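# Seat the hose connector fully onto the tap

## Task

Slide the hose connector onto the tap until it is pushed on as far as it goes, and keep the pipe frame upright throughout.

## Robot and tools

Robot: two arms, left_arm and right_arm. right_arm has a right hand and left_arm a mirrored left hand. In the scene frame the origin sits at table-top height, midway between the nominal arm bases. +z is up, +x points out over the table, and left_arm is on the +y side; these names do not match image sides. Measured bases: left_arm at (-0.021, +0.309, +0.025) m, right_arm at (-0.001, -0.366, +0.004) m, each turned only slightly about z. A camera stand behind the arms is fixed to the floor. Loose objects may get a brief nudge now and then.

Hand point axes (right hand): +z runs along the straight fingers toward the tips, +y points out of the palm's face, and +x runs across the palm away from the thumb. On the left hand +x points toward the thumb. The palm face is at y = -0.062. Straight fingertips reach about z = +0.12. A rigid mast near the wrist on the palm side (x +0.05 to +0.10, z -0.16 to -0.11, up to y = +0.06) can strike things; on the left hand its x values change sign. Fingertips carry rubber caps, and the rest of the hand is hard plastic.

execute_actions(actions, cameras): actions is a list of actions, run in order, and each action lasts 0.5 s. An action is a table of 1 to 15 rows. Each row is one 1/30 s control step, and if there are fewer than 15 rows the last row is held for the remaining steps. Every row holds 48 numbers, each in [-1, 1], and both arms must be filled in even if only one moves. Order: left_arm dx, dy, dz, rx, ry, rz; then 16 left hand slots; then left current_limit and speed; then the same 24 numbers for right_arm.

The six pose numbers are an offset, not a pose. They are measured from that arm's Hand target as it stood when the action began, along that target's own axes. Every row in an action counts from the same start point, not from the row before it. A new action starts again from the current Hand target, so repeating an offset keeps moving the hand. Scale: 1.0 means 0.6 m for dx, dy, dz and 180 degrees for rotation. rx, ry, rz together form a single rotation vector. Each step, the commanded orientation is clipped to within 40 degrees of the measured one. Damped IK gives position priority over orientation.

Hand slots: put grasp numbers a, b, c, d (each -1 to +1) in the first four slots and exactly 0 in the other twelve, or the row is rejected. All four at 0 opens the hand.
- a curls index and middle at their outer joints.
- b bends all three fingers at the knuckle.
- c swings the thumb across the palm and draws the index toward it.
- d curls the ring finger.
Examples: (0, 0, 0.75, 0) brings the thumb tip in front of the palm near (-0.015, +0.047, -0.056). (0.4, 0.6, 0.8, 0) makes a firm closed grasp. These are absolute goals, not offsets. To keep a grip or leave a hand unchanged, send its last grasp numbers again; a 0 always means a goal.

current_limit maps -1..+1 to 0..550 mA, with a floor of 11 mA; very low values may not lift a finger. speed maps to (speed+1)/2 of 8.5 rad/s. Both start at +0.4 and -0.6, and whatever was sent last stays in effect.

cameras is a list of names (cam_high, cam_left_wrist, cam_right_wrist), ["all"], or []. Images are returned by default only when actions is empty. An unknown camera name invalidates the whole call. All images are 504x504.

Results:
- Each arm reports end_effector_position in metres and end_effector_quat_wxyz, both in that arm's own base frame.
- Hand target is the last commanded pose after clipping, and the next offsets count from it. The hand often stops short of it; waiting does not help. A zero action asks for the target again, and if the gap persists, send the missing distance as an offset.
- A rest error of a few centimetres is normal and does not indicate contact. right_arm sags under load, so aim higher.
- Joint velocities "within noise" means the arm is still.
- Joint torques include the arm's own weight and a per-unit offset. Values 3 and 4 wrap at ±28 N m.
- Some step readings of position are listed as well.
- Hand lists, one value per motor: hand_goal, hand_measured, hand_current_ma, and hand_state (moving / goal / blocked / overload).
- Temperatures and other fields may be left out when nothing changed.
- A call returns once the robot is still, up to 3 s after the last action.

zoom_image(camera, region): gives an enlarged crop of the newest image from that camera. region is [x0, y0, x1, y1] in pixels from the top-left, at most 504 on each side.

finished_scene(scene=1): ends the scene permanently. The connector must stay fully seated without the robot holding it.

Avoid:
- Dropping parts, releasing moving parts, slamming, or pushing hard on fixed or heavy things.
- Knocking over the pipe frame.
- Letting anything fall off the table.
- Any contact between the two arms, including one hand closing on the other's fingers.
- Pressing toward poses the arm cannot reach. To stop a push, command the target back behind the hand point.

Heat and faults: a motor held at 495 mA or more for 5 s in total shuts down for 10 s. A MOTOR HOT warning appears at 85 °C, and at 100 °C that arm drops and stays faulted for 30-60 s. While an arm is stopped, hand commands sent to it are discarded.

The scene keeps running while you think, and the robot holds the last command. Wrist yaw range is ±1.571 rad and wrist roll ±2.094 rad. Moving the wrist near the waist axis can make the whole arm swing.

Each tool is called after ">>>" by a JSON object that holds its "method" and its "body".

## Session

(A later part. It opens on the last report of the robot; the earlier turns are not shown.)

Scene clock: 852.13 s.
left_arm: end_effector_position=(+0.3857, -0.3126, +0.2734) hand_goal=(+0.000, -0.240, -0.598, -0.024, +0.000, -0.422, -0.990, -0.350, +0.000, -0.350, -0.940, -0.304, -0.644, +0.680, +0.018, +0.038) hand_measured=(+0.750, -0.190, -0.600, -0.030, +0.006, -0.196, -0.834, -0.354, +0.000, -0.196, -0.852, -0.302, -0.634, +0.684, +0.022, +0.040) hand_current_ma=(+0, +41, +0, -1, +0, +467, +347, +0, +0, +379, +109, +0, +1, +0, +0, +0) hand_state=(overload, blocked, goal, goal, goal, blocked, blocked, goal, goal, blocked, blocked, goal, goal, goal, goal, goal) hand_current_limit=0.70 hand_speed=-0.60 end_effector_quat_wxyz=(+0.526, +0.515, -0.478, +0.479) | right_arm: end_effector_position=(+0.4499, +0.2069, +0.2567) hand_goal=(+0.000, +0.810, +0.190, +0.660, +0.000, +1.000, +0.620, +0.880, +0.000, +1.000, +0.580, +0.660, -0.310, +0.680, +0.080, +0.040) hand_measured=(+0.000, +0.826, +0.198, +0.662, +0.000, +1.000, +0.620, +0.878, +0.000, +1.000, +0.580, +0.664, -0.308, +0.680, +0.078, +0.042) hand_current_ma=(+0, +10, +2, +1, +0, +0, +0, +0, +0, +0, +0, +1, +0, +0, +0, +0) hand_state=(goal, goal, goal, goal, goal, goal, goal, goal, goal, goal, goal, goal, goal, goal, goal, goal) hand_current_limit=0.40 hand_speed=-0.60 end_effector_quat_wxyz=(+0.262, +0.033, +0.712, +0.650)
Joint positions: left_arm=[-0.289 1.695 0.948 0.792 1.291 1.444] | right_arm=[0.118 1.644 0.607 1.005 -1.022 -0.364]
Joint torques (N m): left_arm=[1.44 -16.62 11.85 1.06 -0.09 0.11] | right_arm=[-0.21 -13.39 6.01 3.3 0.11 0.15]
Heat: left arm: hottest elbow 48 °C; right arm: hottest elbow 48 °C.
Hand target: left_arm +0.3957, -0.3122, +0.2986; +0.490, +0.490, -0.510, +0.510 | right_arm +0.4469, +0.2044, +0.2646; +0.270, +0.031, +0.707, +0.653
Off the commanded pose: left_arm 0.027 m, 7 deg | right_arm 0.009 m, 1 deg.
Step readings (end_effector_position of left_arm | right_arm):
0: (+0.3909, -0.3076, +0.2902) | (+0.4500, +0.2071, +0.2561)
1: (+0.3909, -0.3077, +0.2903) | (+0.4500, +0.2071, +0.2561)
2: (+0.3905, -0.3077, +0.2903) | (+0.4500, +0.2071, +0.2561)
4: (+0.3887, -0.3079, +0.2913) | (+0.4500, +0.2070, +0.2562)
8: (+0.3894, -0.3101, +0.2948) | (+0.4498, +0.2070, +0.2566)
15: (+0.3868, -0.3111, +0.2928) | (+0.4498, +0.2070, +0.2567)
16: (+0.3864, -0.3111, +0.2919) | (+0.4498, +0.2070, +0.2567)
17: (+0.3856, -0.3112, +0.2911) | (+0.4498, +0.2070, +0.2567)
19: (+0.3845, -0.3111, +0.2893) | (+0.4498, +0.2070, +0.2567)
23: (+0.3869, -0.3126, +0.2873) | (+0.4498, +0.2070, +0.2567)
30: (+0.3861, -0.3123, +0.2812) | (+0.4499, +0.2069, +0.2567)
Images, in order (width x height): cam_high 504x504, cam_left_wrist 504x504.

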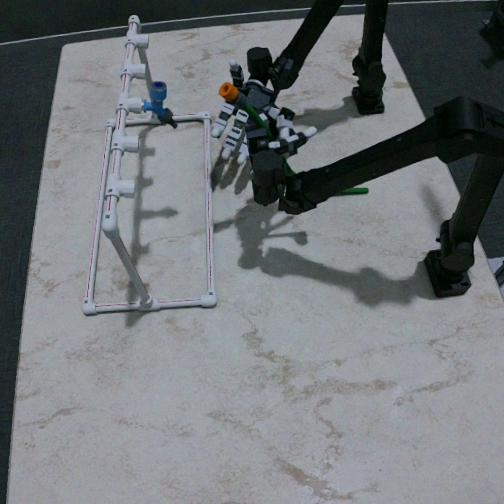

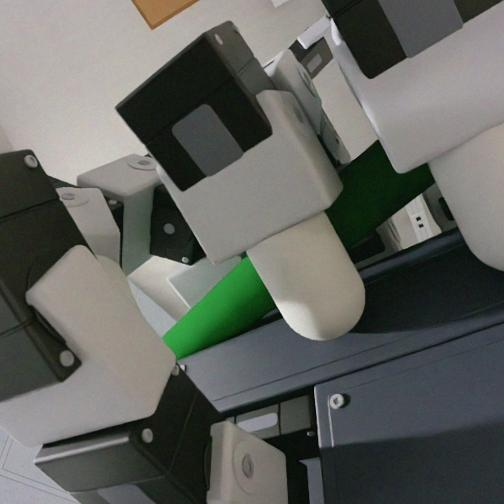

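>>> {"method": "execute_actions", "body": {"actions": [[[0,0,0,0,0,0.028,0.9,0.65,0.85,0.95,0,0,0,0,0,0,0,0,0,0,0,0,0.7,-0.6,-0.019,0.042,-0.008,0.004,-0.0029,-0.065,0,-0.2,0.6,0,0,0,0,0,0,0,0,0,0,0,0,0,0.4,-0.6],[0,0,0,0,0,0.056,0.9,0.65,0.85,0.95,0,0,0,0,0,0,0,0,0,0,0,0,0.7,-0.6,-0.0385,0.084,-0.016,0.008,-0.0057,-0.13,0,-0.2,0.6,0,0,0,0,0,0,0,0,0,0,0,0,0,0.4,-0.6],[0,0,0,0,0,0.083,0.9,0.65,0.85,0.95,0,0,0,0,0,0,0,0,0,0,0,0,0.7,-0.6,-0.0578,0.1262,-0.0242,0.0121,-0.0086,-0.1945,0,-0.2,0.6,0,0,0,0,0,0,0,0,0,0,0,0,0,0.4,-0.6]],[[0,0,0,0,0,0,0.9,0.65,0.85,0.95,0,0,0,0,0,0,0,0,0,0,0,0,0.7,-0.6,-0.04,0.023,-0.0085,0.004,-0.0029,-0.065,0,-0.2,0.6,0,0,0,0,0,0,0,0,0,0,0,0,0,0.4,-0.6],[0,0,0,0,0,0,0.9,0.65,0.85,0.95,0,0,0,0,0,0,0,0,0,0,0,0,0.7,-0.6,-0.08,0.046,-0.017,0.008,-0.0057,-0.13,0,-0.2,0.6,0,0,0,0,0,0,0,0,0,0,0,0,0,0.4,-0.6],[0,0,0,0,0,0,0.9,0.65,0.85,0.95,0,0,0,0,0,0,0,0,0,0,0,0,0.7,-0.6,-0.1202,0.069,-0.0255,0.0121,-0.0086,-0.1945,0,-0.2,0.6,0,0,0,0,0,0,0,0,0,0,0,0,0,0.4,-0.6]]], "cameras": ["cam_high","cam_right_wrist"]}}

>>> {"method": "zoom_image", "body": {"camera": "cam_high", "region": [180, 40, 340, 200]}}

Scene clock: 858.87 s.
left_arm: end_effector_position=(+0.3818, -0.3124, +0.2719) hand_goal=(+0.000, -0.240, -0.598, -0.024, +0.000, -0.422, -0.990, -0.350, +0.000, -0.350, -0.940, -0.304, -0.644, +0.680, +0.018, +0.038) hand_measured=(+0.750, -0.190, -0.600, -0.030, +0.006, -0.196, -0.834, -0.354, +0.000, -0.196, -0.852, -0.302, -0.634, +0.684, +0.022, +0.040) hand_current_ma=(+0, +41, +0, -1, +0, +468, +347, +0, +0, +377, +110, +0, +1, +0, +0, +0) hand_state=(overload, blocked, goal, goal, goal, blocked, blocked, goal, goal, blocked, blocked, goal, goal, goal, goal, goal) hand_current_limit=0.70 hand_speed=-0.60 end_effector_quat_wxyz=(-0.458, -0.456, +0.544, -0.534) | right_arm: end_effector_position=(+0.4414, +0.1726, +0.4127) hand_goal=(+0.000, +0.810, +0.190, +0.660, +0.000, +1.000, +0.620, +0.880, +0.000, +1.000, +0.580, +0.660, -0.310, +0.680, +0.080, +0.040) hand_measured=(-0.002, +0.814, +0.194, +0.662, -0.002, +1.000, +0.620, +0.878, -0.002, +1.000, +0.580, +0.662, -0.314, +0.680, +0.078, +0.042) hand_current_ma=(+0, +1, +1, +0, +0, +0, +0, +0, +0, +0, +0, +0, -1, +0, +0, +0) hand_state=(goal, goal, goal, goal, goal, goal, goal, goal, goal, goal, goal, goal, goal, goal, goal, goal) hand_current_limit=0.40 hand_speed=-0.60 end_effector_quat_wxyz=(+0.611, -0.333, +0.608, +0.382)
Joint positions: left_arm=[-0.287 1.643 0.977 0.635 1.294 1.764] | right_arm=[-0.042 1.342 0.96 0.468 -1.101 -1.436]
Joint torques (N m): left_arm=[1.49 -16.32 12.68 1.13 -0.14 0.26] | right_arm=[-0.21 -11.52 14.37 1.66 0.01 0]
Heat: left arm: hottest elbow 48 °C; right arm: hottest elbow 47 °C.
Hand target: left_arm +0.3956, -0.3123, +0.2986; -0.419, -0.420, +0.570, -0.569 | right_arm +0.4470, +0.1725, +0.4308; +0.613, -0.354, +0.612, +0.353
Off the commanded pose: left_arm 0.030 m, 8 deg | right_arm 0.019 m, 4 deg.
Step readings (end_effector_position of left_arm | right_arm):
0: (+0.3857, -0.3126, +0.2734) | (+0.4499, +0.2069, +0.2567)
1: (+0.3856, -0.3126, +0.2732) | (+0.4498, +0.2070, +0.2567)
2: (+0.3855, -0.3126, +0.2729) | (+0.4491, +0.2068, +0.2573)
4: (+0.3851, -0.3127, +0.2717) | (+0.4442, +0.2055, +0.2626)
8: (+0.3859, -0.3133, +0.2714) | (+0.4423, +0.1941, +0.2957)
15: (+0.3837, -0.3127, +0.2757) | (+0.4438, +0.1847, +0.3424)
16: (+0.3834, -0.3126, +0.2759) | (+0.4428, +0.1857, +0.3424)
17: (+0.3831, -0.3126, +0.2761) | (+0.4421, +0.1864, +0.3417)
19: (+0.3828, -0.3126, +0.2757) | (+0.4408, +0.1860, +0.3436)
23: (+0.3825, -0.3126, +0.2739) | (+0.4467, +0.1782, +0.3740)
30: (+0.3822, -0.3124, +0.2727) | (+0.4417, +0.1697, +0.4259)
Images, in order (width x height): cam_high 504x504, cam_right_wrist 504x504.

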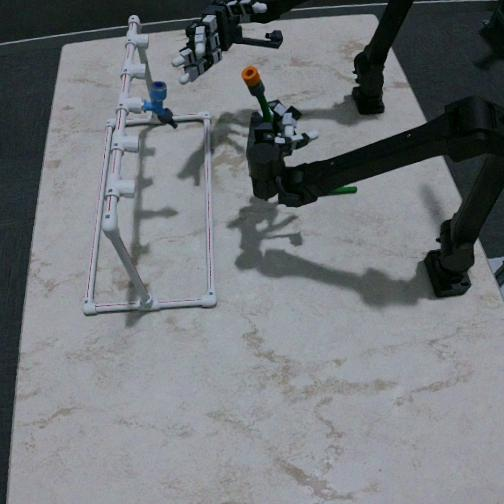

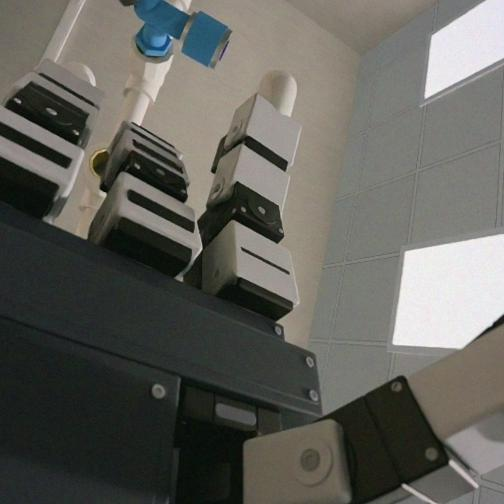

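Scaled by 3.150 from the camera's 504x504 image, which has a finer 720x720 frame.

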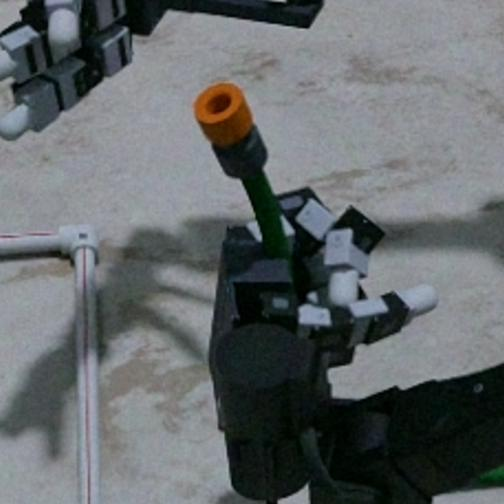

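>>> {"method": "execute_actions", "body": {"actions": [[[0,0,0,0,0,0,0.9,0.65,0.85,0.95,0,0,0,0,0,0,0,0,0,0,0,0,0.7,-0.6,0,0.018,0.051,-0.0275,0.0043,0.016,0,-0.2,0.6,0,0,0,0,0,0,0,0,0,0,0,0,0,0.4,-0.6],[0,0,0,0,0,0,0.9,0.65,0.85,0.95,0,0,0,0,0,0,0,0,0,0,0,0,0.7,-0.6,0,0.036,0.102,-0.055,0.0086,0.032,0,-0.2,0.6,0,0,0,0,0,0,0,0,0,0,0,0,0,0.4,-0.6],[0,0,0,0,0,0,0.9,0.65,0.85,0.95,0,0,0,0,0,0,0,0,0,0,0,0,0.7,-0.6,0,0.054,0.1536,-0.0826,0.0129,0.0482,0,-0.2,0.6,0,0,0,0,0,0,0,0,0,0,0,0,0,0.4,-0.6]],[[0,0,0,0,0,0,0.9,0.65,0.85,0.95,0,0,0,0,0,0,0,0,0,0,0,0,0.7,-0.6,-0.0004,0.0043,0.054,-0.0275,0.0043,0.016,0,-0.2,0.6,0,0,0,0,0,0,0,0,0,0,0,0,0,0.4,-0.6],[0,0,0,0,0,0,0.9,0.65,0.85,0.95,0,0,0,0,0,0,0,0,0,0,0,0,0.7,-0.6,-0.0009,0.0086,0.108,-0.055,0.0086,0.032,0,-0.2,0.6,0,0,0,0,0,0,0,0,0,0,0,0,0,0.4,-0.6],[0,0,0,0,0,0,0.9,0.65,0.85,0.95,0,0,0,0,0,0,0,0,0,0,0,0,0.7,-0.6,-0.0013,0.0128,0.1622,-0.0826,0.0129,0.0482,0,-0.2,0.6,0,0,0,0,0,0,0,0,0,0,0,0,0,0.4,-0.6]]], "cameras": ["cam_high","cam_right_wrist"]}}

>>> {"method": "zoom_image", "body": {"camera": "cam_high", "region": [180, 40, 340, 200]}}

Scene clock: 861.90 s.
left_arm: end_effector_position=(+0.3814, -0.3121, +0.2718) hand_goal=(+0.000, -0.240, -0.598, -0.024, +0.000, -0.422, -0.990, -0.350, +0.000, -0.350, -0.940, -0.304, -0.644, +0.680, +0.018, +0.038) hand_measured=(+0.750, -0.190, -0.600, -0.030, +0.006, -0.196, -0.834, -0.354, +0.000, -0.196, -0.852, -0.302, -0.634, +0.684, +0.022, +0.040) hand_current_ma=(+0, +41, +0, -1, +0, +468, +347, +0, +0, +377, +110, +0, +1, +0, +0, +0) hand_state=(overload, blocked, goal, goal, goal, blocked, blocked, goal, goal, blocked, blocked, goal, goal, goal, goal, goal) hand_current_limit=0.70 hand_speed=-0.60 end_effector_quat_wxyz=(-0.456, -0.458, +0.547, -0.532) | right_arm: end_effector_position=(+0.4714, +0.3619, +0.4143) hand_goal=(+0.000, +0.810, +0.190, +0.660, +0.000, +1.000, +0.620, +0.880, +0.000, +1.000, +0.580, +0.660, -0.310, +0.680, +0.080, +0.040) hand_measured=(-0.002, +0.812, +0.194, +0.662, -0.002, +1.000, +0.620, +0.878, -0.002, +1.000, +0.580, +0.662, -0.316, +0.680, +0.080, +0.042) hand_current_ma=(+0, +0, +1, +0, +0, +0, +0, +0, +0, +0, +0, +0, -1, +0, +0, +0) hand_state=(goal, goal, goal, goal, goal, goal, goal, goal, goal, goal, goal, goal, goal, goal, goal, goal) hand_current_limit=0.40 hand_speed=-0.60 end_effector_quat_wxyz=(+0.404, -0.413, +0.583, +0.571)
Joint positions: left_arm=[-0.287 1.636 0.981 0.591 1.294 1.798] | right_arm=[0.332 1.706 1.375 0.269 -1.238 -1.29]
Joint torques (N m): left_arm=[1.49 -16.26 12.74 1.13 -0.12 0.26] | right_arm=[-0.38 -16.21 14.99 2.55 -0.17 0.25]
Heat: left arm: hottest elbow 48 °C; right arm: hottest elbow 48 °C.
Hand target: left_arm +0.3957, -0.3122, +0.2987; -0.419, -0.420, +0.570, -0.569 | right_arm +0.4830, +0.3645, +0.4305; +0.417, -0.417, +0.571, +0.571
Off the commanded pose: left_arm 0.030 m, 8 deg | right_arm 0.020 m, 2 deg.
Step readings (end_effector_position of left_arm | right_arm):
0: (+0.3818, -0.3124, +0.2719) | (+0.4414, +0.1726, +0.4126)
1: (+0.3818, -0.3124, +0.2719) | (+0.4414, +0.1726, +0.4124)
2: (+0.3817, -0.3124, +0.2719) | (+0.4409, +0.1745, +0.4123)
4: (+0.3816, -0.3123, +0.2716) | (+0.4414, +0.1827, +0.4138)
8: (+0.3813, -0.3123, +0.2713) | (+0.4423, +0.2327, +0.4188)
15: (+0.3808, -0.3121, +0.2713) | (+0.4457, +0.2731, +0.4113)
16: (+0.3808, -0.3121, +0.2712) | (+0.4471, +0.2726, +0.4112)
17: (+0.3809, -0.3120, +0.2712) | (+0.4480, +0.2731, +0.4116)
19: (+0.3809, -0.3120, +0.2710) | (+0.4528, +0.2781, +0.4156)
23: (+0.3808, -0.3119, +0.2708) | (+0.4641, +0.3200, +0.4212)
30: (+0.3810, -0.3120, +0.2709) | (+0.4599, +0.3692, +0.4057)
Images, in order (width x height): cam_high 504x504, cam_right_wrist 504x504.

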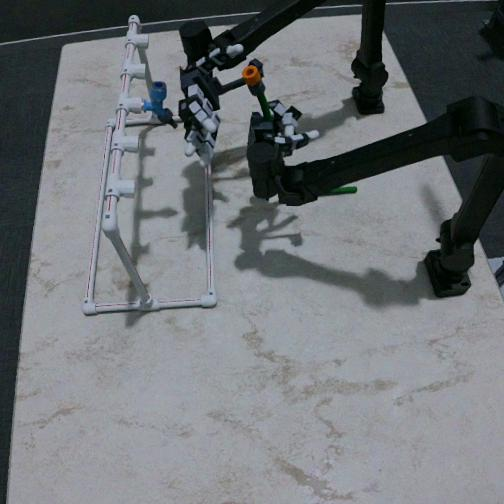

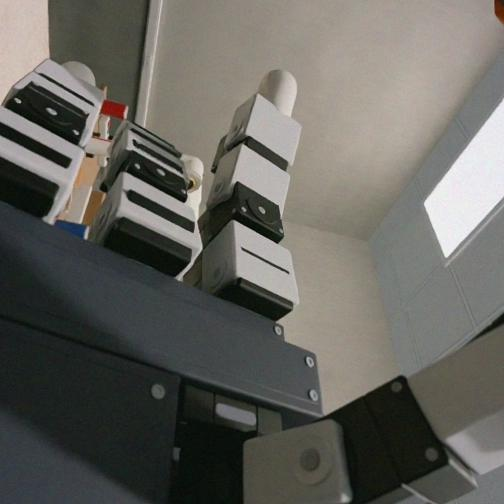

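Scaled by 3.150 from the camera's 504x504 image, which has a finer 720x720 frame.

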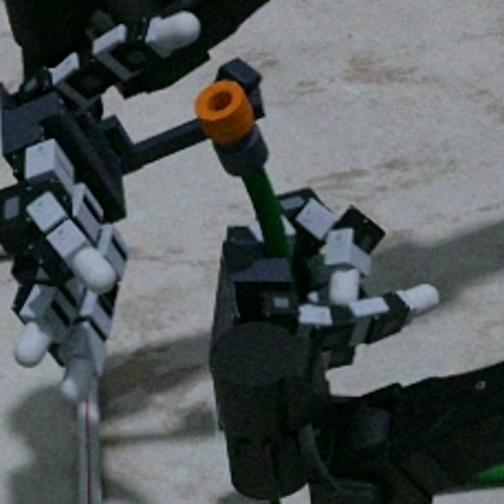

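>>> {"method": "execute_actions", "body": {"actions": [[[0,0,0,0,0,0,0.9,0.65,0.85,0.95,0,0,0,0,0,0,0,0,0,0,0,0,0.7,-0.6,0,0.028,0,0,0,0,0,-0.2,0.6,0,0,0,0,0,0,0,0,0,0,0,0,0,0.4,-0.6],[0,0,0,0,0,0,0.9,0.65,0.85,0.95,0,0,0,0,0,0,0,0,0,0,0,0,0.7,-0.6,0,0.056,0,0,0,0,0,-0.2,0.6,0,0,0,0,0,0,0,0,0,0,0,0,0,0.4,-0.6],[0,0,0,0,0,0,0.9,0.65,0.85,0.95,0,0,0,0,0,0,0,0,0,0,0,0,0.7,-0.6,0,0.0833,0,0,0,0,0,-0.2,0.6,0,0,0,0,0,0,0,0,0,0,0,0,0,0.4,-0.6]]], "cameras": ["cam_high","cam_right_wrist"]}}

>>> {"method": "zoom_image", "body": {"camera": "cam_high", "region": [180, 40, 340, 200]}}

Scene clock: 864.07 s.
left_arm: end_effector_position=(+0.3814, -0.3121, +0.2717) hand_goal=(+0.000, -0.240, -0.598, -0.024, +0.000, -0.422, -0.990, -0.350, +0.000, -0.350, -0.940, -0.304, -0.644, +0.680, +0.018, +0.038) hand_measured=(+0.750, -0.190, -0.600, -0.030, +0.006, -0.196, -0.834, -0.354, +0.000, -0.196, -0.852, -0.302, -0.634, +0.684, +0.022, +0.040) hand_current_ma=(+0, +41, +0, -1, +0, +468, +347, +0, +0, +377, +110, +0, +1, +0, +0, +0) hand_state=(overload, blocked, goal, goal, goal, blocked, blocked, goal, goal, blocked, blocked, goal, goal, goal, goal, goal) hand_current_limit=0.70 hand_speed=-0.60 end_effector_quat_wxyz=(-0.456, -0.458, +0.547, -0.533) | right_arm: end_effector_position=(+0.4381, +0.3638, +0.4425) hand_goal=(+0.000, +0.810, +0.190, +0.660, +0.000, +1.000, +0.620, +0.880, +0.000, +1.000, +0.580, +0.660, -0.310, +0.680, +0.080, +0.040) hand_measured=(-0.002, +0.812, +0.194, +0.662, -0.002, +1.000, +0.620, +0.878, -0.002, +1.000, +0.580, +0.662, -0.316, +0.680, +0.080, +0.042) hand_current_ma=(+0, +0, +1, +0, +0, +0, +0, +0, +0, +0, +0, +0, -1, +0, +0, +0) hand_state=(goal, goal, goal, goal, goal, goal, goal, goal, goal, goal, goal, goal, goal, goal, goal, goal) hand_current_limit=0.40 hand_speed=-0.60 end_effector_quat_wxyz=(+0.415, -0.418, +0.573, +0.569)
Joint positions: left_arm=[-0.287 1.636 0.981 0.591 1.294 1.798] | right_arm=[0.356 1.613 1.325 0.269 -1.214 -1.278]
Joint torques (N m): left_arm=[1.49 -16.26 12.79 1.09 -0.12 0.26] | right_arm=[0.21 -17.55 10.24 2.7 0.11 0.23]
Heat: left arm: hottest elbow 48 °C; right arm: hottest elbow 48 °C.
Hand target: left_arm +0.3957, -0.3122, +0.2987; -0.419, -0.420, +0.569, -0.569 | right_arm +0.4353, +0.3645, +0.4457; +0.417, -0.417, +0.571, +0.571
Off the commanded pose: left_arm 0.030 m, 8 deg | right_arm 0.004 m, 0 deg.
Step readings (end_effector_position of left_arm | right_arm):
0: (+0.3814, -0.3121, +0.2718) | (+0.4715, +0.3619, +0.4143)
1: (+0.3814, -0.3121, +0.2718) | (+0.4715, +0.3619, +0.4143)
2: (+0.3814, -0.3121, +0.2718) | (+0.4715, +0.3619, +0.4144)
4: (+0.3814, -0.3121, +0.2718) | (+0.4716, +0.3626, +0.4152)
8: (+0.3814, -0.3121, +0.2717) | (+0.4596, +0.3619, +0.4209)
15: (+0.3814, -0.3121, +0.2717) | (+0.4398, +0.3630, +0.4426)
Images, in order (width x height): cam_high 504x504, cam_right_wrist 504x504.

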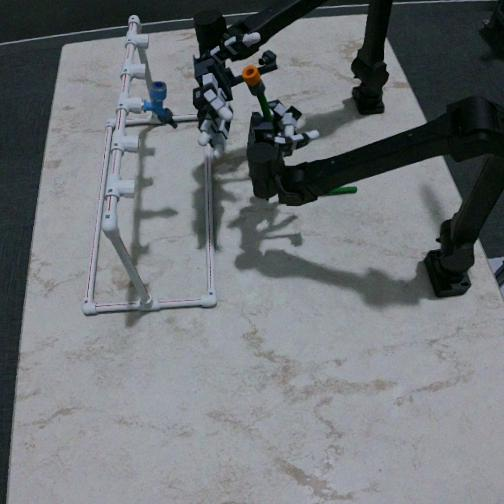

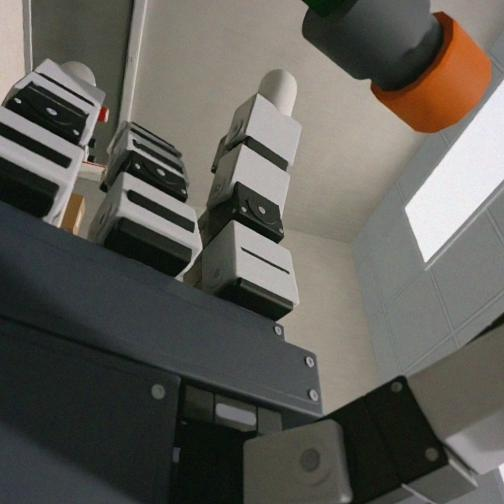

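Scaled by 3.150 from the camera's 504x504 image, which has a finer 720x720 frame.

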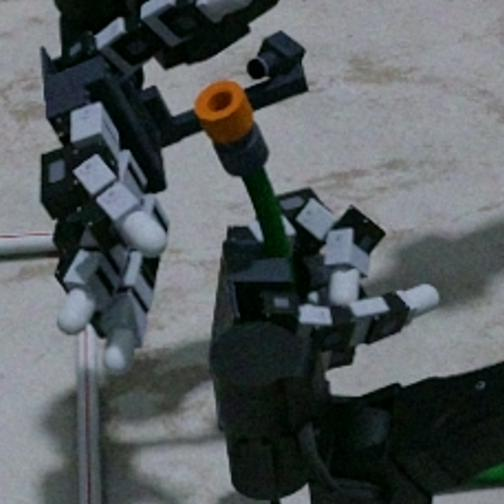

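>>> {"method": "execute_actions", "body": {"actions": [[[0,0,0,0,0,0,0.9,0.65,0.85,0.95,0,0,0,0,0,0,0,0,0,0,0,0,0.7,-0.6,0,0.022,0.008,0,0,0,0,-0.2,0.6,0,0,0,0,0,0,0,0,0,0,0,0,0,0.4,-0.6],[0,0,0,0,0,0,0.9,0.65,0.85,0.95,0,0,0,0,0,0,0,0,0,0,0,0,0.7,-0.6,0,0.044,0.016,0,0,0,0,-0.2,0.6,0,0,0,0,0,0,0,0,0,0,0,0,0,0.4,-0.6],[0,0,0,0,0,0,0.9,0.65,0.85,0.95,0,0,0,0,0,0,0,0,0,0,0,0,0.7,-0.6,0,0.065,0.025,0,0,0,0,-0.2,0.6,0,0,0,0,0,0,0,0,0,0,0,0,0,0.4,-0.6]]], "cameras": ["cam_high","cam_right_wrist"]}}

>>> {"method": "zoom_image", "body": {"camera": "cam_high", "region": [180, 40, 340, 200]}}

Scene clock: 866.67 s.
left_arm: end_effector_position=(+0.3814, -0.3121, +0.2717) hand_goal=(+0.000, -0.240, -0.598, -0.024, +0.000, -0.422, -0.990, -0.350, +0.000, -0.350, -0.940, -0.304, -0.644, +0.680, +0.018, +0.038) hand_measured=(+0.750, -0.190, -0.600, -0.030, +0.006, -0.196, -0.834, -0.354, +0.000, -0.196, -0.852, -0.302, -0.634, +0.684, +0.022, +0.040) hand_current_ma=(+0, +41, +0, -1, +0, +468, +347, +0, +0, +377, +110, +0, +1, +0, +0, +0) hand_state=(overload, blocked, goal, goal, goal, blocked, blocked, goal, goal, blocked, blocked, goal, goal, goal, goal, goal) hand_current_limit=0.70 hand_speed=-0.60 end_effector_quat_wxyz=(-0.456, -0.458, +0.547, -0.533) | right_arm: end_effector_position=(+0.4001, +0.3811, +0.4534) hand_goal=(+0.000, +0.810, +0.190, +0.660, +0.000, +1.000, +0.620, +0.880, +0.000, +1.000, +0.580, +0.660, -0.310, +0.680, +0.080, +0.040) hand_measured=(-0.002, +0.812, +0.194, +0.662, -0.002, +1.000, +0.620, +0.878, -0.002, +1.000, +0.580, +0.662, -0.316, +0.680, +0.080, +0.042) hand_current_ma=(+0, +1, +1, +0, +0, +0, +0, +0, +0, +0, +0, +0, -1, +0, +0, +0) hand_state=(goal, goal, goal, goal, goal, goal, goal, goal, goal, goal, goal, goal, goal, goal, goal, goal) hand_current_limit=0.40 hand_speed=-0.60 end_effector_quat_wxyz=(+0.418, -0.421, +0.569, +0.569)
Joint positions: left_arm=[-0.287 1.636 0.981 0.591 1.294 1.799] | right_arm=[0.413 1.537 1.262 0.269 -1.161 -1.276]
Joint torques (N m): left_arm=[1.49 -16.26 12.81 1.07 -0.12 0.26] | right_arm=[0.21 -15.91 10.48 2.1 0.12 0.24]
Heat: left arm: hottest elbow 49 °C; right arm: hottest elbow 48 °C.
Hand target: left_arm +0.3957, -0.3122, +0.2987; -0.419, -0.420, +0.570, -0.569 | right_arm +0.3982, +0.3795, +0.4576; +0.417, -0.417, +0.571, +0.571
Off the commanded pose: left_arm 0.030 m, 8 deg | right_arm 0.005 m, 1 deg.
Step readings (end_effector_position of left_arm | right_arm):
0: (+0.3814, -0.3121, +0.2717) | (+0.4381, +0.3638, +0.4425)
1: (+0.3814, -0.3121, +0.2717) | (+0.4382, +0.3639, +0.4425)
2: (+0.3814, -0.3121, +0.2717) | (+0.4386, +0.3643, +0.4420)
4: (+0.3814, -0.3121, +0.2717) | (+0.4358, +0.3677, +0.4401)
8: (+0.3814, -0.3121, +0.2717) | (+0.4202, +0.3724, +0.4387)
15: (+0.3814, -0.3121, +0.2717) | (+0.4002, +0.3809, +0.4525)
Images, in order (width x height): cam_high 504x504, cam_right_wrist 504x504.

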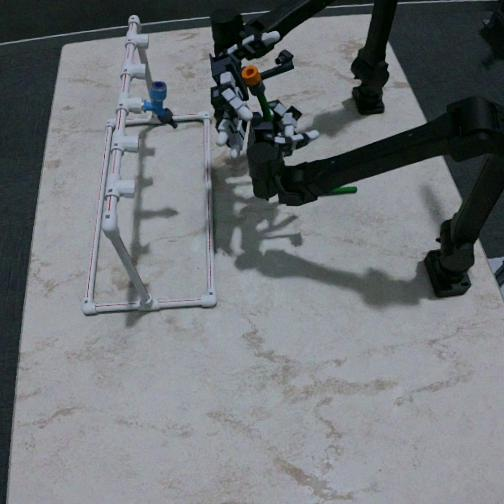

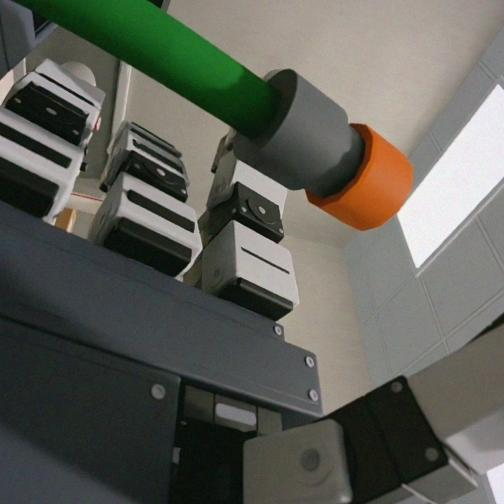

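Scaled by 3.150 from the camera's 504x504 image, which has a finer 720x720 frame.

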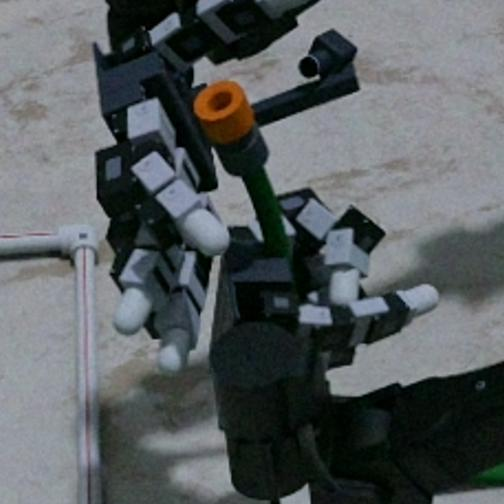

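>>> {"method": "execute_actions", "body": {"actions": [[[0,0,0,0,0,0,0.9,0.65,0.85,0.95,0,0,0,0,0,0,0,0,0,0,0,0,0.7,-0.6,-0.006,0.023,-0.006,0,0,0,0,-0.2,0.6,0,0,0,0,0,0,0,0,0,0,0,0,0,0.4,-0.6],[0,0,0,0,0,0,0.9,0.65,0.85,0.95,0,0,0,0,0,0,0,0,0,0,0,0,0.7,-0.6,-0.0117,0.0467,-0.012,0,0,0,0,-0.2,0.6,0,0,0,0,0,0,0,0,0,0,0,0,0,0.4,-0.6]]], "cameras": ["cam_high","cam_right_wrist"]}}

>>> {"method": "zoom_image", "body": {"camera": "cam_high", "region": [180, 40, 340, 200]}}

Scene clock: 868.17 s.
left_arm: end_effector_position=(+0.3808, -0.3119, +0.2721) hand_goal=(+0.000, -0.240, -0.598, -0.024, +0.000, -0.422, -0.990, -0.350, +0.000, -0.350, -0.940, -0.304, -0.644, +0.680, +0.018, +0.038) hand_measured=(+0.750, -0.190, -0.600, -0.030, +0.006, -0.196, -0.834, -0.354, +0.000, -0.196, -0.852, -0.302, -0.636, +0.684, +0.022, +0.040) hand_current_ma=(+0, +41, +0, -1, +0, +467, +347, +0, +0, +377, +110, +0, +1, +0, +0, +0) hand_state=(overload, blocked, goal, goal, goal, blocked, blocked, goal, goal, blocked, blocked, goal, goal, goal, goal, goal) hand_current_limit=0.70 hand_speed=-0.60 end_effector_quat_wxyz=(-0.455, -0.456, +0.549, -0.533) | right_arm: end_effector_position=(+0.3782, +0.3710, +0.4704) hand_goal=(+0.000, +0.810, +0.190, +0.660, +0.000, +1.000, +0.620, +0.880, +0.000, +1.000, +0.580, +0.660, -0.310, +0.680, +0.080, +0.040) hand_measured=(-0.002, +0.812, +0.194, +0.662, -0.002, +1.000, +0.620, +0.878, -0.002, +1.000, +0.580, +0.662, -0.316, +0.680, +0.080, +0.042) hand_current_ma=(+0, +1, +1, +0, +0, +0, +0, +0, +0, +0, +0, +0, -1, +0, +0, +0) hand_state=(goal, goal, goal, goal, goal, goal, goal, goal, goal, goal, goal, goal, goal, goal, goal, goal) hand_current_limit=0.40 hand_speed=-0.60 end_effector_quat_wxyz=(+0.425, -0.420, +0.568, +0.566)
Joint positions: left_arm=[-0.287 1.633 0.982 0.586 1.297 1.807] | right_arm=[0.412 1.461 1.22 0.247 -1.151 -1.274]
Joint torques (N m): left_arm=[1.49 -16.09 12.79 1.11 -0.2 0.21] | right_arm=[0.62 -14.92 10.56 1.65 -0.04 0.23]
Heat: left arm: hottest elbow 49 °C; right arm: hottest elbow 48 °C.
Hand target: left_arm +0.3956, -0.3123, +0.2986; -0.419, -0.420, +0.570, -0.569 | right_arm +0.3736, +0.3724, +0.4728; +0.417, -0.417, +0.571, +0.571
Off the commanded pose: left_arm 0.030 m, 7 deg | right_arm 0.005 m, 1 deg.
Step readings (end_effector_position of left_arm | right_arm):
0: (+0.3814, -0.3121, +0.2717) | (+0.4001, +0.3811, +0.4534)
1: (+0.3814, -0.3121, +0.2717) | (+0.4001, +0.3811, +0.4534)
2: (+0.3814, -0.3121, +0.2717) | (+0.4000, +0.3810, +0.4531)
4: (+0.3814, -0.3121, +0.2717) | (+0.3973, +0.3798, +0.4523)
8: (+0.3803, -0.3116, +0.2719) | (+0.3899, +0.3751, +0.4566)
15: (+0.3808, -0.3119, +0.2721) | (+0.3789, +0.3705, +0.4712)
Images, in order (width x height): cam_high 504x504, cam_right_wrist 504x504.

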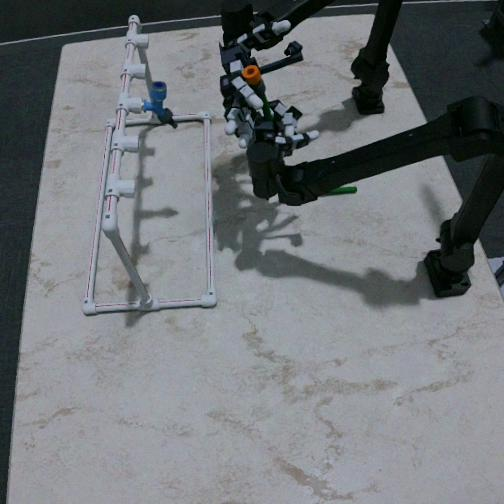

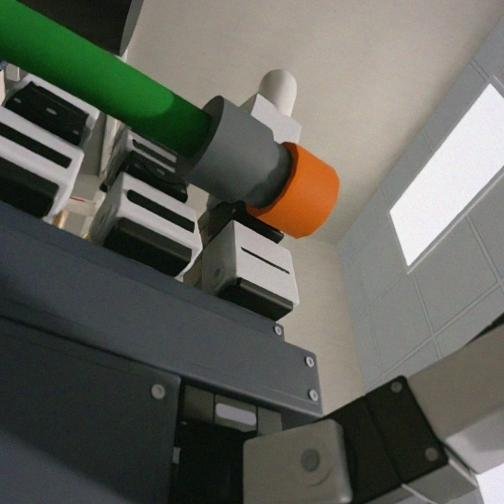

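Scaled by 3.150 from the camera's 504x504 image, which has a finer 720x720 frame.

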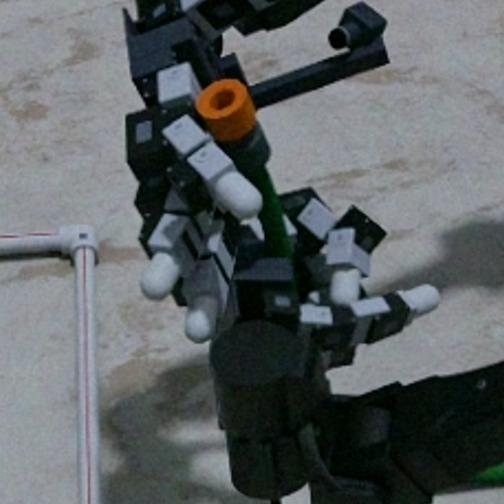

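>>> {"method": "execute_actions", "body": {"actions": [[[0,0,0,0,0,0,0.9,0.65,0.85,0.95,0,0,0,0,0,0,0,0,0,0,0,0,0.7,-0.6,0,0.008,0,0,0,0,0.3,-0.05,0.6,0,0,0,0,0,0,0,0,0,0,0,0,0,0.4,-0.6]],[[0,0,0,0,0,0,0.9,0.65,0.85,0.95,0,0,0,0,0,0,0,0,0,0,0,0,0.7,-0.6,0,0,0,0,0,0,0.55,0,0.65,0,0,0,0,0,0,0,0,0,0,0,0,0,0.4,-0.6]]], "cameras": ["cam_high","cam_right_wrist"]}}

>>> {"method": "zoom_image", "body": {"camera": "cam_high", "region": [180, 40, 340, 200]}}

Scene clock: 870.17 s.
left_arm: end_effector_position=(+0.3808, -0.3119, +0.2717) hand_goal=(+0.000, -0.240, -0.598, -0.024, +0.000, -0.422, -0.990, -0.350, +0.000, -0.350, -0.940, -0.304, -0.644, +0.680, +0.018, +0.038) hand_measured=(+0.750, -0.190, -0.600, -0.030, +0.006, -0.196, -0.834, -0.354, +0.000, -0.196, -0.852, -0.302, -0.636, +0.684, +0.022, +0.040) hand_current_ma=(+0, +41, +0, -1, +0, +467, +347, +0, +0, +377, +110, +0, +1, +0, +0, +0) hand_state=(overload, blocked, goal, goal, goal, blocked, blocked, goal, goal, blocked, blocked, goal, goal, goal, goal, goal) hand_current_limit=0.70 hand_speed=-0.60 end_effector_quat_wxyz=(-0.454, -0.455, +0.550, -0.534) | right_arm: end_effector_position=(+0.3777, +0.3718, +0.4668) hand_goal=(+0.000, +0.578, -0.272, +0.178, +0.000, +0.612, -0.300, +0.098, +0.000, +0.968, +0.580, +0.646, -0.340, +0.680, +0.068, -0.010) hand_measured=(-0.002, +0.590, -0.266, +0.180, -0.002, +0.624, -0.296, +0.100, -0.002, +0.976, +0.580, +0.648, -0.344, +0.680, +0.070, -0.008) hand_current_ma=(+0, +6, +2, +0, +0, +5, +1, +0, +0, +3, +0, +0, -1, +0, +0, +0) hand_state=(goal, goal, goal, goal, goal, goal, goal, goal, goal, goal, goal, goal, goal, goal, goal, goal) hand_current_limit=0.40 hand_speed=-0.60 end_effector_quat_wxyz=(+0.421, -0.417, +0.572, +0.567)
Joint positions: left_arm=[-0.287 1.633 0.982 0.586 1.297 1.81] | right_arm=[0.414 1.46 1.212 0.244 -1.149 -1.274]
Joint torques (N m): left_arm=[1.49 -16.15 12.79 1.06 -0.2 0.19] | right_arm=[0.67 -15.91 10.44 1.61 0 0.3]
Heat: left arm: hottest elbow 49 °C; right arm: hottest elbow 48 °C.
Hand target: left_arm +0.3956, -0.3123, +0.2986; -0.419, -0.420, +0.570, -0.569 | right_arm +0.3690, +0.3723, +0.4742; +0.417, -0.417, +0.571, +0.571
Off the commanded pose: left_arm 0.031 m, 7 deg | right_arm 0.011 m, 1 deg.
led back after a hold (left arm): the arm was led back toward your command in small steps, so it may still be short of it.
Step readings (end_effector_position of left_arm | right_arm):
0: (+0.3808, -0.3119, +0.2721) | (+0.3782, +0.3710, +0.4704)
1: (+0.3808, -0.3119, +0.2721) | (+0.3782, +0.3710, +0.4704)
2: (+0.3808, -0.3119, +0.2721) | (+0.3783, +0.3711, +0.4704)
3: (+0.3808, -0.3119, +0.2721) | (+0.3783, +0.3711, +0.4702) HELD (not all sent) left_arm
4: (+0.3808, -0.3119, +0.2721) | (+0.3780, +0.3712, +0.4700) HELD (not all sent) left_arm right_arm
8: (+0.3809, -0.3119, +0.2724) | (+0.3780, +0.3711, +0.4697)
15: (+0.3809, -0.3119, +0.2723) | (+0.3776, +0.3714, +0.4674)
16: (+0.3809, -0.3119, +0.2722) | (+0.3777, +0.3714, +0.4672)
17: (+0.3808, -0.3119, +0.2722) | (+0.3779, +0.3715, +0.4670)
19: (+0.3808, -0.3119, +0.2721) | (+0.3778, +0.3717, +0.4668)
23: (+0.3808, -0.3119, +0.2719) | (+0.3776, +0.3718, +0.4668)
30: (+0.3808, -0.3119, +0.2717) | (+0.3777, +0.3718, +0.4668)
HELD (not all sent) left_arm: steps 3 to 6.
HELD (not all sent) right_arm: steps 4 to 6.
pose unreachable (left arm): on one or more control steps of this call, first in action 0 (counted from 0), this arm could not follow its commanded pose, so it was not sent that pose on those steps. It may still have moved: this result reports where it is.
cause: moving toward the commanded pose would bring a part of the arm too close to another arm (a part of this arm just beyond joint 4 (wrist pitch) and a part of the right arm just beyond its joint 6 (wrist roll), along the way the arms are being sent, or toward where that arm still pushes).
pose unreachable (right arm): on one or more control steps of this call, first in action 0 (counted from 0), this arm could not follow its commanded pose, so it was not sent that pose on those steps. It may still have moved: this result reports where it is.
cause: moving toward the commanded pose would bring a part of the arm too close to another arm (a part of this arm just beyond joint 6 (wrist roll) and a part of the left arm just beyond its joint 4 (wrist pitch), along the way the arms are being sent, or toward where that arm still pushes).
Images, in order (width x height): cam_high 504x504, cam_right_wrist 504x504.

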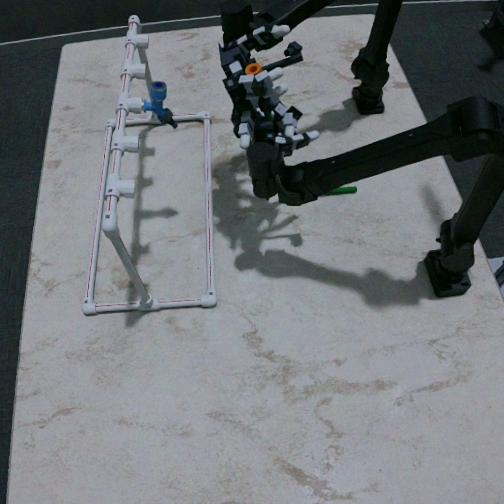

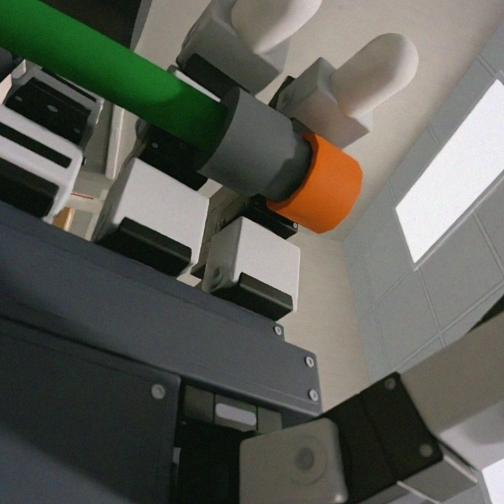

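Scaled by 3.150 from the camera's 504x504 image, which has a finer 720x720 frame.

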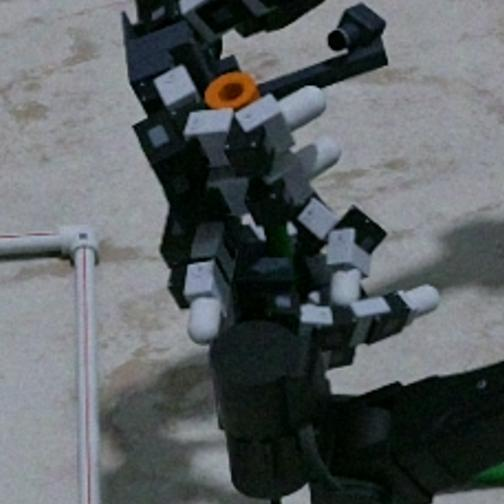

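>>> {"method": "execute_actions", "body": {"actions": [[[0,0,0,0,0,0,0.9,0.65,0.85,0.95,0,0,0,0,0,0,0,0,0,0,0,0,0.7,-0.6,0,0,0,0,0,0,0.75,0.06,0.7,0,0,0,0,0,0,0,0,0,0,0,0,0,0.4,-0.6]],[[0,0,0,0,0,0,0.9,0.65,0.85,0.95,0,0,0,0,0,0,0,0,0,0,0,0,0.7,-0.6,0,0,0,0,0,0,0.85,0.12,0.75,0,0,0,0,0,0,0,0,0,0,0,0,0,0.5,-0.6]]], "cameras": ["cam_high","cam_right_wrist"]}}

>>> {"method": "zoom_image", "body": {"camera": "cam_high", "region": [180, 40, 340, 200]}}

Scene clock: 872.07 s.
left_arm: end_effector_position=(+0.3803, -0.3117, +0.2719) hand_goal=(+0.000, -0.240, -0.598, -0.024, +0.000, -0.422, -0.990, -0.350, +0.000, -0.350, -0.940, -0.304, -0.644, +0.680, +0.018, +0.038) hand_measured=(+0.750, -0.190, -0.600, -0.030, +0.006, -0.196, -0.834, -0.354, +0.000, -0.204, -0.848, -0.300, -0.636, +0.684, +0.022, +0.040) hand_current_ma=(+0, +41, +0, -1, +0, +467, +347, +0, +0, +338, +122, +0, +1, +0, +0, +0) hand_state=(overload, blocked, goal, goal, goal, blocked, blocked, goal, goal, blocked, blocked, goal, goal, goal, goal, goal) hand_current_limit=0.70 hand_speed=-0.60 end_effector_quat_wxyz=(-0.451, -0.452, +0.552, -0.537) | right_arm: end_effector_position=(+0.3797, +0.3726, +0.4668) hand_goal=(+0.000, +0.410, -0.562, -0.084, +0.000, +0.328, -0.804, -0.308, +0.000, +0.842, +0.580, +0.640, -0.480, +0.680, +0.042, -0.046) hand_measured=(-0.002, +0.410, -0.538, -0.068, +0.002, +0.398, -0.562, -0.168, -0.002, +0.850, +0.580, +0.640, -0.484, +0.680, +0.044, -0.044) hand_current_ma=(+0, +0, +17, +9, +0, +129, +413, +376, +0, +4, +0, +0, -1, +0, +0, +0) hand_state=(goal, goal, blocked, goal, goal, blocked, blocked, blocked, goal, goal, goal, goal, goal, goal, goal, goal) hand_current_limit=0.50 hand_speed=-0.60 end_effector_quat_wxyz=(+0.425, -0.414, +0.574, +0.565)
Joint positions: left_arm=[-0.287 1.63 0.982 0.582 1.297 1.822] | right_arm=[0.414 1.46 1.212 0.244 -1.137 -1.274]
Joint torques (N m): left_arm=[1.55 -16.09 12.33 1.43 -0.21 0] | right_arm=[0.03 -13.8 10.77 2.07 -0.28 0.21]
Heat: left arm: hottest elbow 49 °C; right arm: hottest elbow 47 °C.
Hand target: left_arm +0.3941, -0.3116, +0.2987; -0.420, -0.419, +0.568, -0.570 (last step not sent: back at the drive's target) | right_arm +0.3785, +0.3721, +0.4668; +0.423, -0.416, +0.573, +0.566 (last step not sent: back at the drive's target)
Off the commanded pose: left_arm 0.031 m, 7 deg | right_arm 0.002 m, 0 deg.
led back after a hold (left arm): the arm was led back toward your command in small steps, so it may still be short of it.
previous command not reached (left arm): moving toward its pose would have brought a part of the arm too close to another arm.
Step readings (end_effector_position of left_arm | right_arm):
0: (+0.3808, -0.3119, +0.2717) | (+0.3777, +0.3718, +0.4668)
1: (+0.3808, -0.3119, +0.2717) | (+0.3777, +0.3718, +0.4668) HELD (not all sent) left_arm
2: (+0.3808, -0.3119, +0.2717) | (+0.3779, +0.3719, +0.4668) HELD (not all sent) right_arm
4: (+0.3808, -0.3119, +0.2717) | (+0.3779, +0.3719, +0.4668) HELD (not all sent) right_arm
5: (+0.3808, -0.3119, +0.2717) | (+0.3779, +0.3719, +0.4668) HELD (not all sent) left_arm right_arm
8: (+0.3808, -0.3119, +0.2715) | (+0.3781, +0.3720, +0.4668) HELD (not all sent) left_arm right_arm
15: (+0.3808, -0.3119, +0.2711) | (+0.3783, +0.3721, +0.4668) HELD (not all sent) right_arm
16: (+0.3808, -0.3119, +0.2711) | (+0.3785, +0.3721, +0.4668) HELD (not all sent) left_arm
17: (+0.3807, -0.3118, +0.2712) | (+0.3788, +0.3723, +0.4668) HELD (not all sent) left_arm right_arm
19: (+0.3805, -0.3118, +0.2716) | (+0.3792, +0.3724, +0.4668) HELD (not all sent) left_arm right_arm
23: (+0.3803, -0.3117, +0.2720) | (+0.3797, +0.3726, +0.4668) HELD (not all sent) left_arm right_arm
30: (+0.3803, -0.3117, +0.2719) | (+0.3797, +0.3726, +0.4668) HELD (not all sent) left_arm right_arm
HELD (not all sent) left_arm: steps 1, 5 to 12 and 16 to 30.
HELD (not all sent) right_arm: steps 2 to 15 and 17 to 30.
pose unreachable (left arm): on one or more control steps of this call, first in action 0 (counted from 0), this arm could not follow its commanded pose, so it was not sent that pose on those steps. On the call's last step it was still not sent that pose. It may still have moved: this result reports where it is.
cause: moving toward the commanded pose would bring a part of the arm too close to another arm (a part of this arm just beyond joint 4 (wrist pitch) and a part of the right arm just beyond its joint 6 (wrist roll), at the place that arm is still heading or pushing toward).
pose unreachable (right arm): on one or more control steps of this call, first in action 0 (counted from 0), this arm could not follow its commanded pose, so it was not sent that pose on those steps. On the call's last step it was still not sent that pose. It may still have moved: this result reports where it is.
cause: moving toward the commanded pose would bring a part of the arm too close to another arm (a part of this arm just beyond joint 6 (wrist roll) and a part of the left arm just beyond its joint 4 (wrist pitch), 20 mm apart when this arm was first held).
Images, in order (width x height): cam_high 504x504, cam_right_wrist 504x504.

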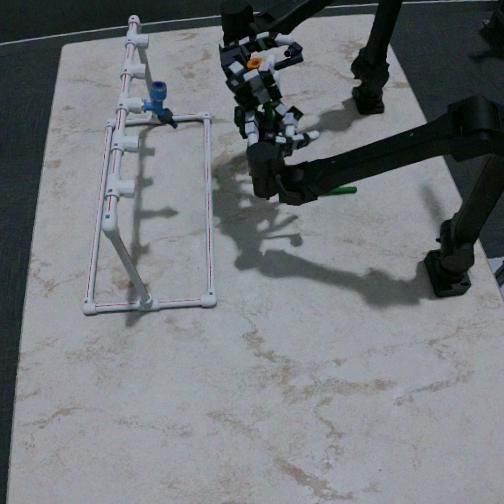

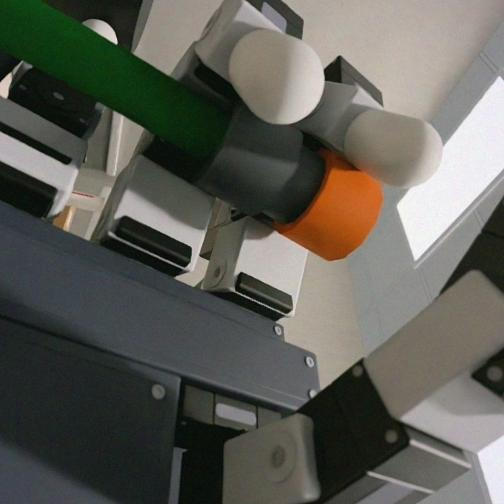

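Scaled by 3.150 from the camera's 504x504 image, which has a finer 720x720 frame.

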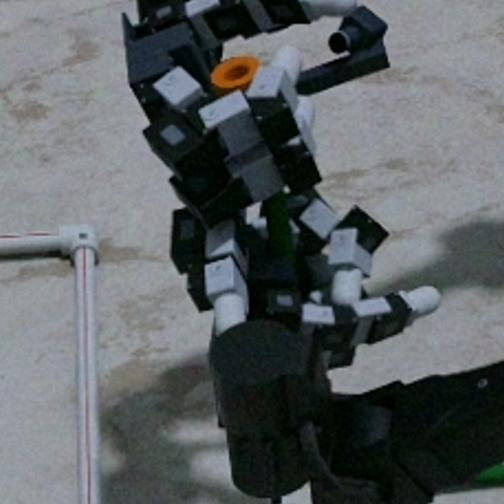

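>>> {"method": "execute_actions", "body": {"actions": [[[0,0,0,0,0,0,0.9,0.65,0.85,0.95,0,0,0,0,0,0,0,0,0,0,0,0,0.7,-0.6,0,0,0,0,0,0,0.88,0.16,0.75,0.5,0,0,0,0,0,0,0,0,0,0,0,0,0.5,-0.6]],[[0,0,0,0,0,0,0.9,0.65,0.85,0.95,0,0,0,0,0,0,0,0,0,0,0,0,0.7,-0.6,0,0,0,0,0,0,0.92,0.22,0.75,0.9,0,0,0,0,0,0,0,0,0,0,0,0,0.5,-0.6]]], "cameras": ["cam_high","cam_right_wrist"]}}

>>> {"method": "zoom_image", "body": {"camera": "cam_high", "region": [180, 40, 340, 200]}}

Scene clock: 874.63 s.
left_arm: end_effector_position=(+0.3769, -0.3150, +0.2735) hand_goal=(+0.000, -0.240, -0.598, -0.024, +0.000, -0.422, -0.990, -0.350, +0.000, -0.350, -0.940, -0.304, -0.644, +0.680, +0.018, +0.038) hand_measured=(+0.750, -0.190, -0.600, -0.030, +0.006, -0.196, -0.834, -0.354, +0.000, -0.206, -0.848, -0.300, -0.636, +0.684, +0.022, +0.040) hand_current_ma=(+0, +41, +0, -1, +0, +467, +347, +0, +0, +337, +122, +0, +1, +0, +0, +0) hand_state=(overload, blocked, goal, goal, goal, blocked, blocked, goal, goal, blocked, blocked, goal, goal, goal, goal, goal) hand_current_limit=0.70 hand_speed=-0.60 end_effector_quat_wxyz=(-0.452, -0.448, +0.555, -0.536) | right_arm: end_effector_position=(+0.3799, +0.3742, +0.4666) hand_goal=(+0.000, +0.372, -0.684, -0.130, +0.000, +0.316, -0.936, -0.408, +0.000, +0.294, -0.860, -0.338, -0.472, +0.680, +0.042, -0.036) hand_measured=(-0.002, +0.372, -0.606, -0.088, +0.002, +0.346, -0.574, -0.220, +0.004, +0.340, -0.760, -0.332, -0.484, +0.680, +0.044, -0.038) hand_current_ma=(+0, +0, +139, +50, +0, +29, +412, +412, +1, +63, +208, +2, -6, +0, +0, -1) hand_state=(goal, goal, blocked, blocked, goal, blocked, blocked, blocked, goal, blocked, blocked, goal, goal, goal, goal, goal) hand_current_limit=0.50 hand_speed=-0.60 end_effector_quat_wxyz=(+0.427, -0.413, +0.574, +0.563)
Joint positions: left_arm=[-0.296 1.627 0.982 0.582 1.297 1.822] | right_arm=[0.417 1.46 1.212 0.244 -1.129 -1.277]
Joint torques (N m): left_arm=[2.26 -15.74 12.33 1.39 -0.22 0.01] | right_arm=[-0.26 -13.92 10.76 1.99 -0.63 0.31]
Heat: left arm: hottest elbow 49 °C; right arm: hottest elbow 47 °C.
Hand target: left_arm +0.3942, -0.3115, +0.2987; -0.420, -0.419, +0.568, -0.570 | right_arm +0.3785, +0.3722, +0.4668; +0.423, -0.416, +0.573, +0.566
Off the commanded pose: left_arm 0.031 m, 6 deg | right_arm 0.003 m, 1 deg.
held back during your reply time (left arm), on 39 control steps: a part of the arm was too close to another arm, or the arm's last command would have brought one too close.
held back during your reply time (right arm), on 39 control steps: a part of the arm was too close to another arm, or the arm's last command would have brought one too close.
Step readings (end_effector_position of left_arm | right_arm):
0: (+0.3803, -0.3117, +0.2719) | (+0.3797, +0.3726, +0.4668)
1: (+0.3803, -0.3117, +0.2719) | (+0.3797, +0.3727, +0.4668) HELD (not all sent) left_arm right_arm
2: (+0.3803, -0.3117, +0.2719) | (+0.3798, +0.3727, +0.4668) HELD (not all sent) left_arm right_arm
4: (+0.3803, -0.3117, +0.2719) | (+0.3798, +0.3727, +0.4668) HELD (not all sent) right_arm
8: (+0.3803, -0.3117, +0.2719) | (+0.3798, +0.3727, +0.4668)
15: (+0.3803, -0.3117, +0.2721) | (+0.3798, +0.3727, +0.4668)
16: (+0.3803, -0.3117, +0.2721) | (+0.3798, +0.3727, +0.4668)
17: (+0.3802, -0.3117, +0.2721) | (+0.3799, +0.3727, +0.4668)
19: (+0.3800, -0.3116, +0.2726) | (+0.3800, +0.3726, +0.4668)
23: (+0.3781, -0.3132, +0.2734) | (+0.3812, +0.3729, +0.4666)
30: (+0.3773, -0.3142, +0.2735) | (+0.3806, +0.3735, +0.4666)
HELD (not all sent) left_arm: steps 1 to 3.
HELD (not all sent) right_arm: steps 1 to 4.
pose unreachable (left arm): on one or more control steps of this call, first in action 0 (counted from 0), this arm could not follow its commanded pose, so it was not sent that pose on those steps. It may still have moved: this result reports where it is.
cause: moving toward the commanded pose would bring a part of the arm too close to another arm (a part of this arm just beyond joint 4 (wrist pitch) and a part of the right arm just beyond its joint 6 (wrist roll), 11 mm apart when this arm was first held).
pose unreachable (right arm): on one or more control steps of this call, first in action 0 (counted from 0), this arm could not follow its commanded pose, so it was not sent that pose on those steps. It may still have moved: this result reports where it is.
cause: moving toward the commanded pose would bring a part of the arm too close to another arm (a part of this arm just beyond joint 6 (wrist roll) and a part of the left arm just beyond its joint 4 (wrist pitch), where that arm would come to rest).
Images, in order (width x height): cam_high 504x504, cam_right_wrist 504x504.

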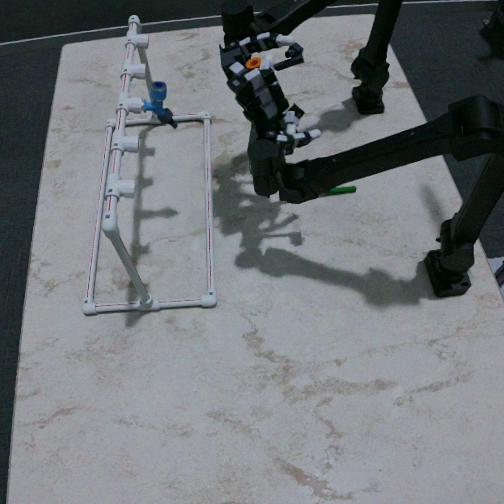

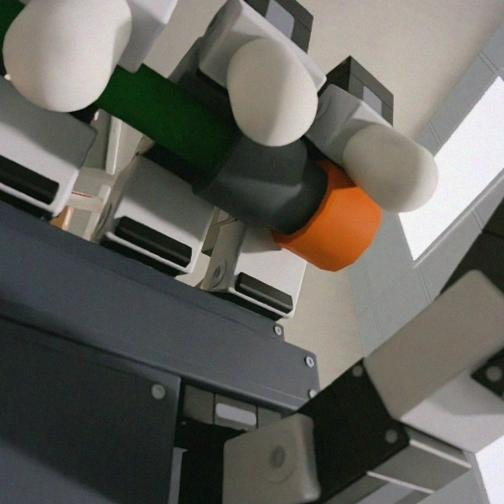

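Scaled by 3.150 from the camera's 504x504 image, which has a finer 720x720 frame.

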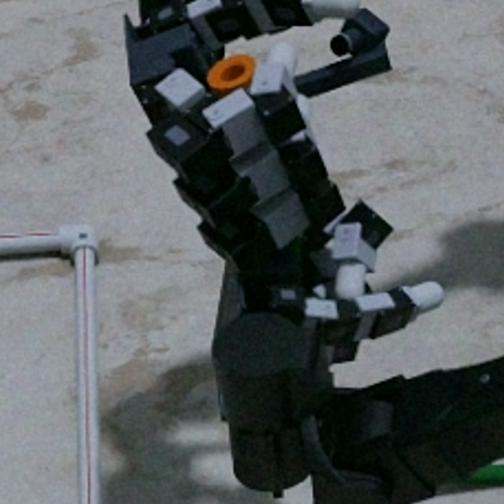

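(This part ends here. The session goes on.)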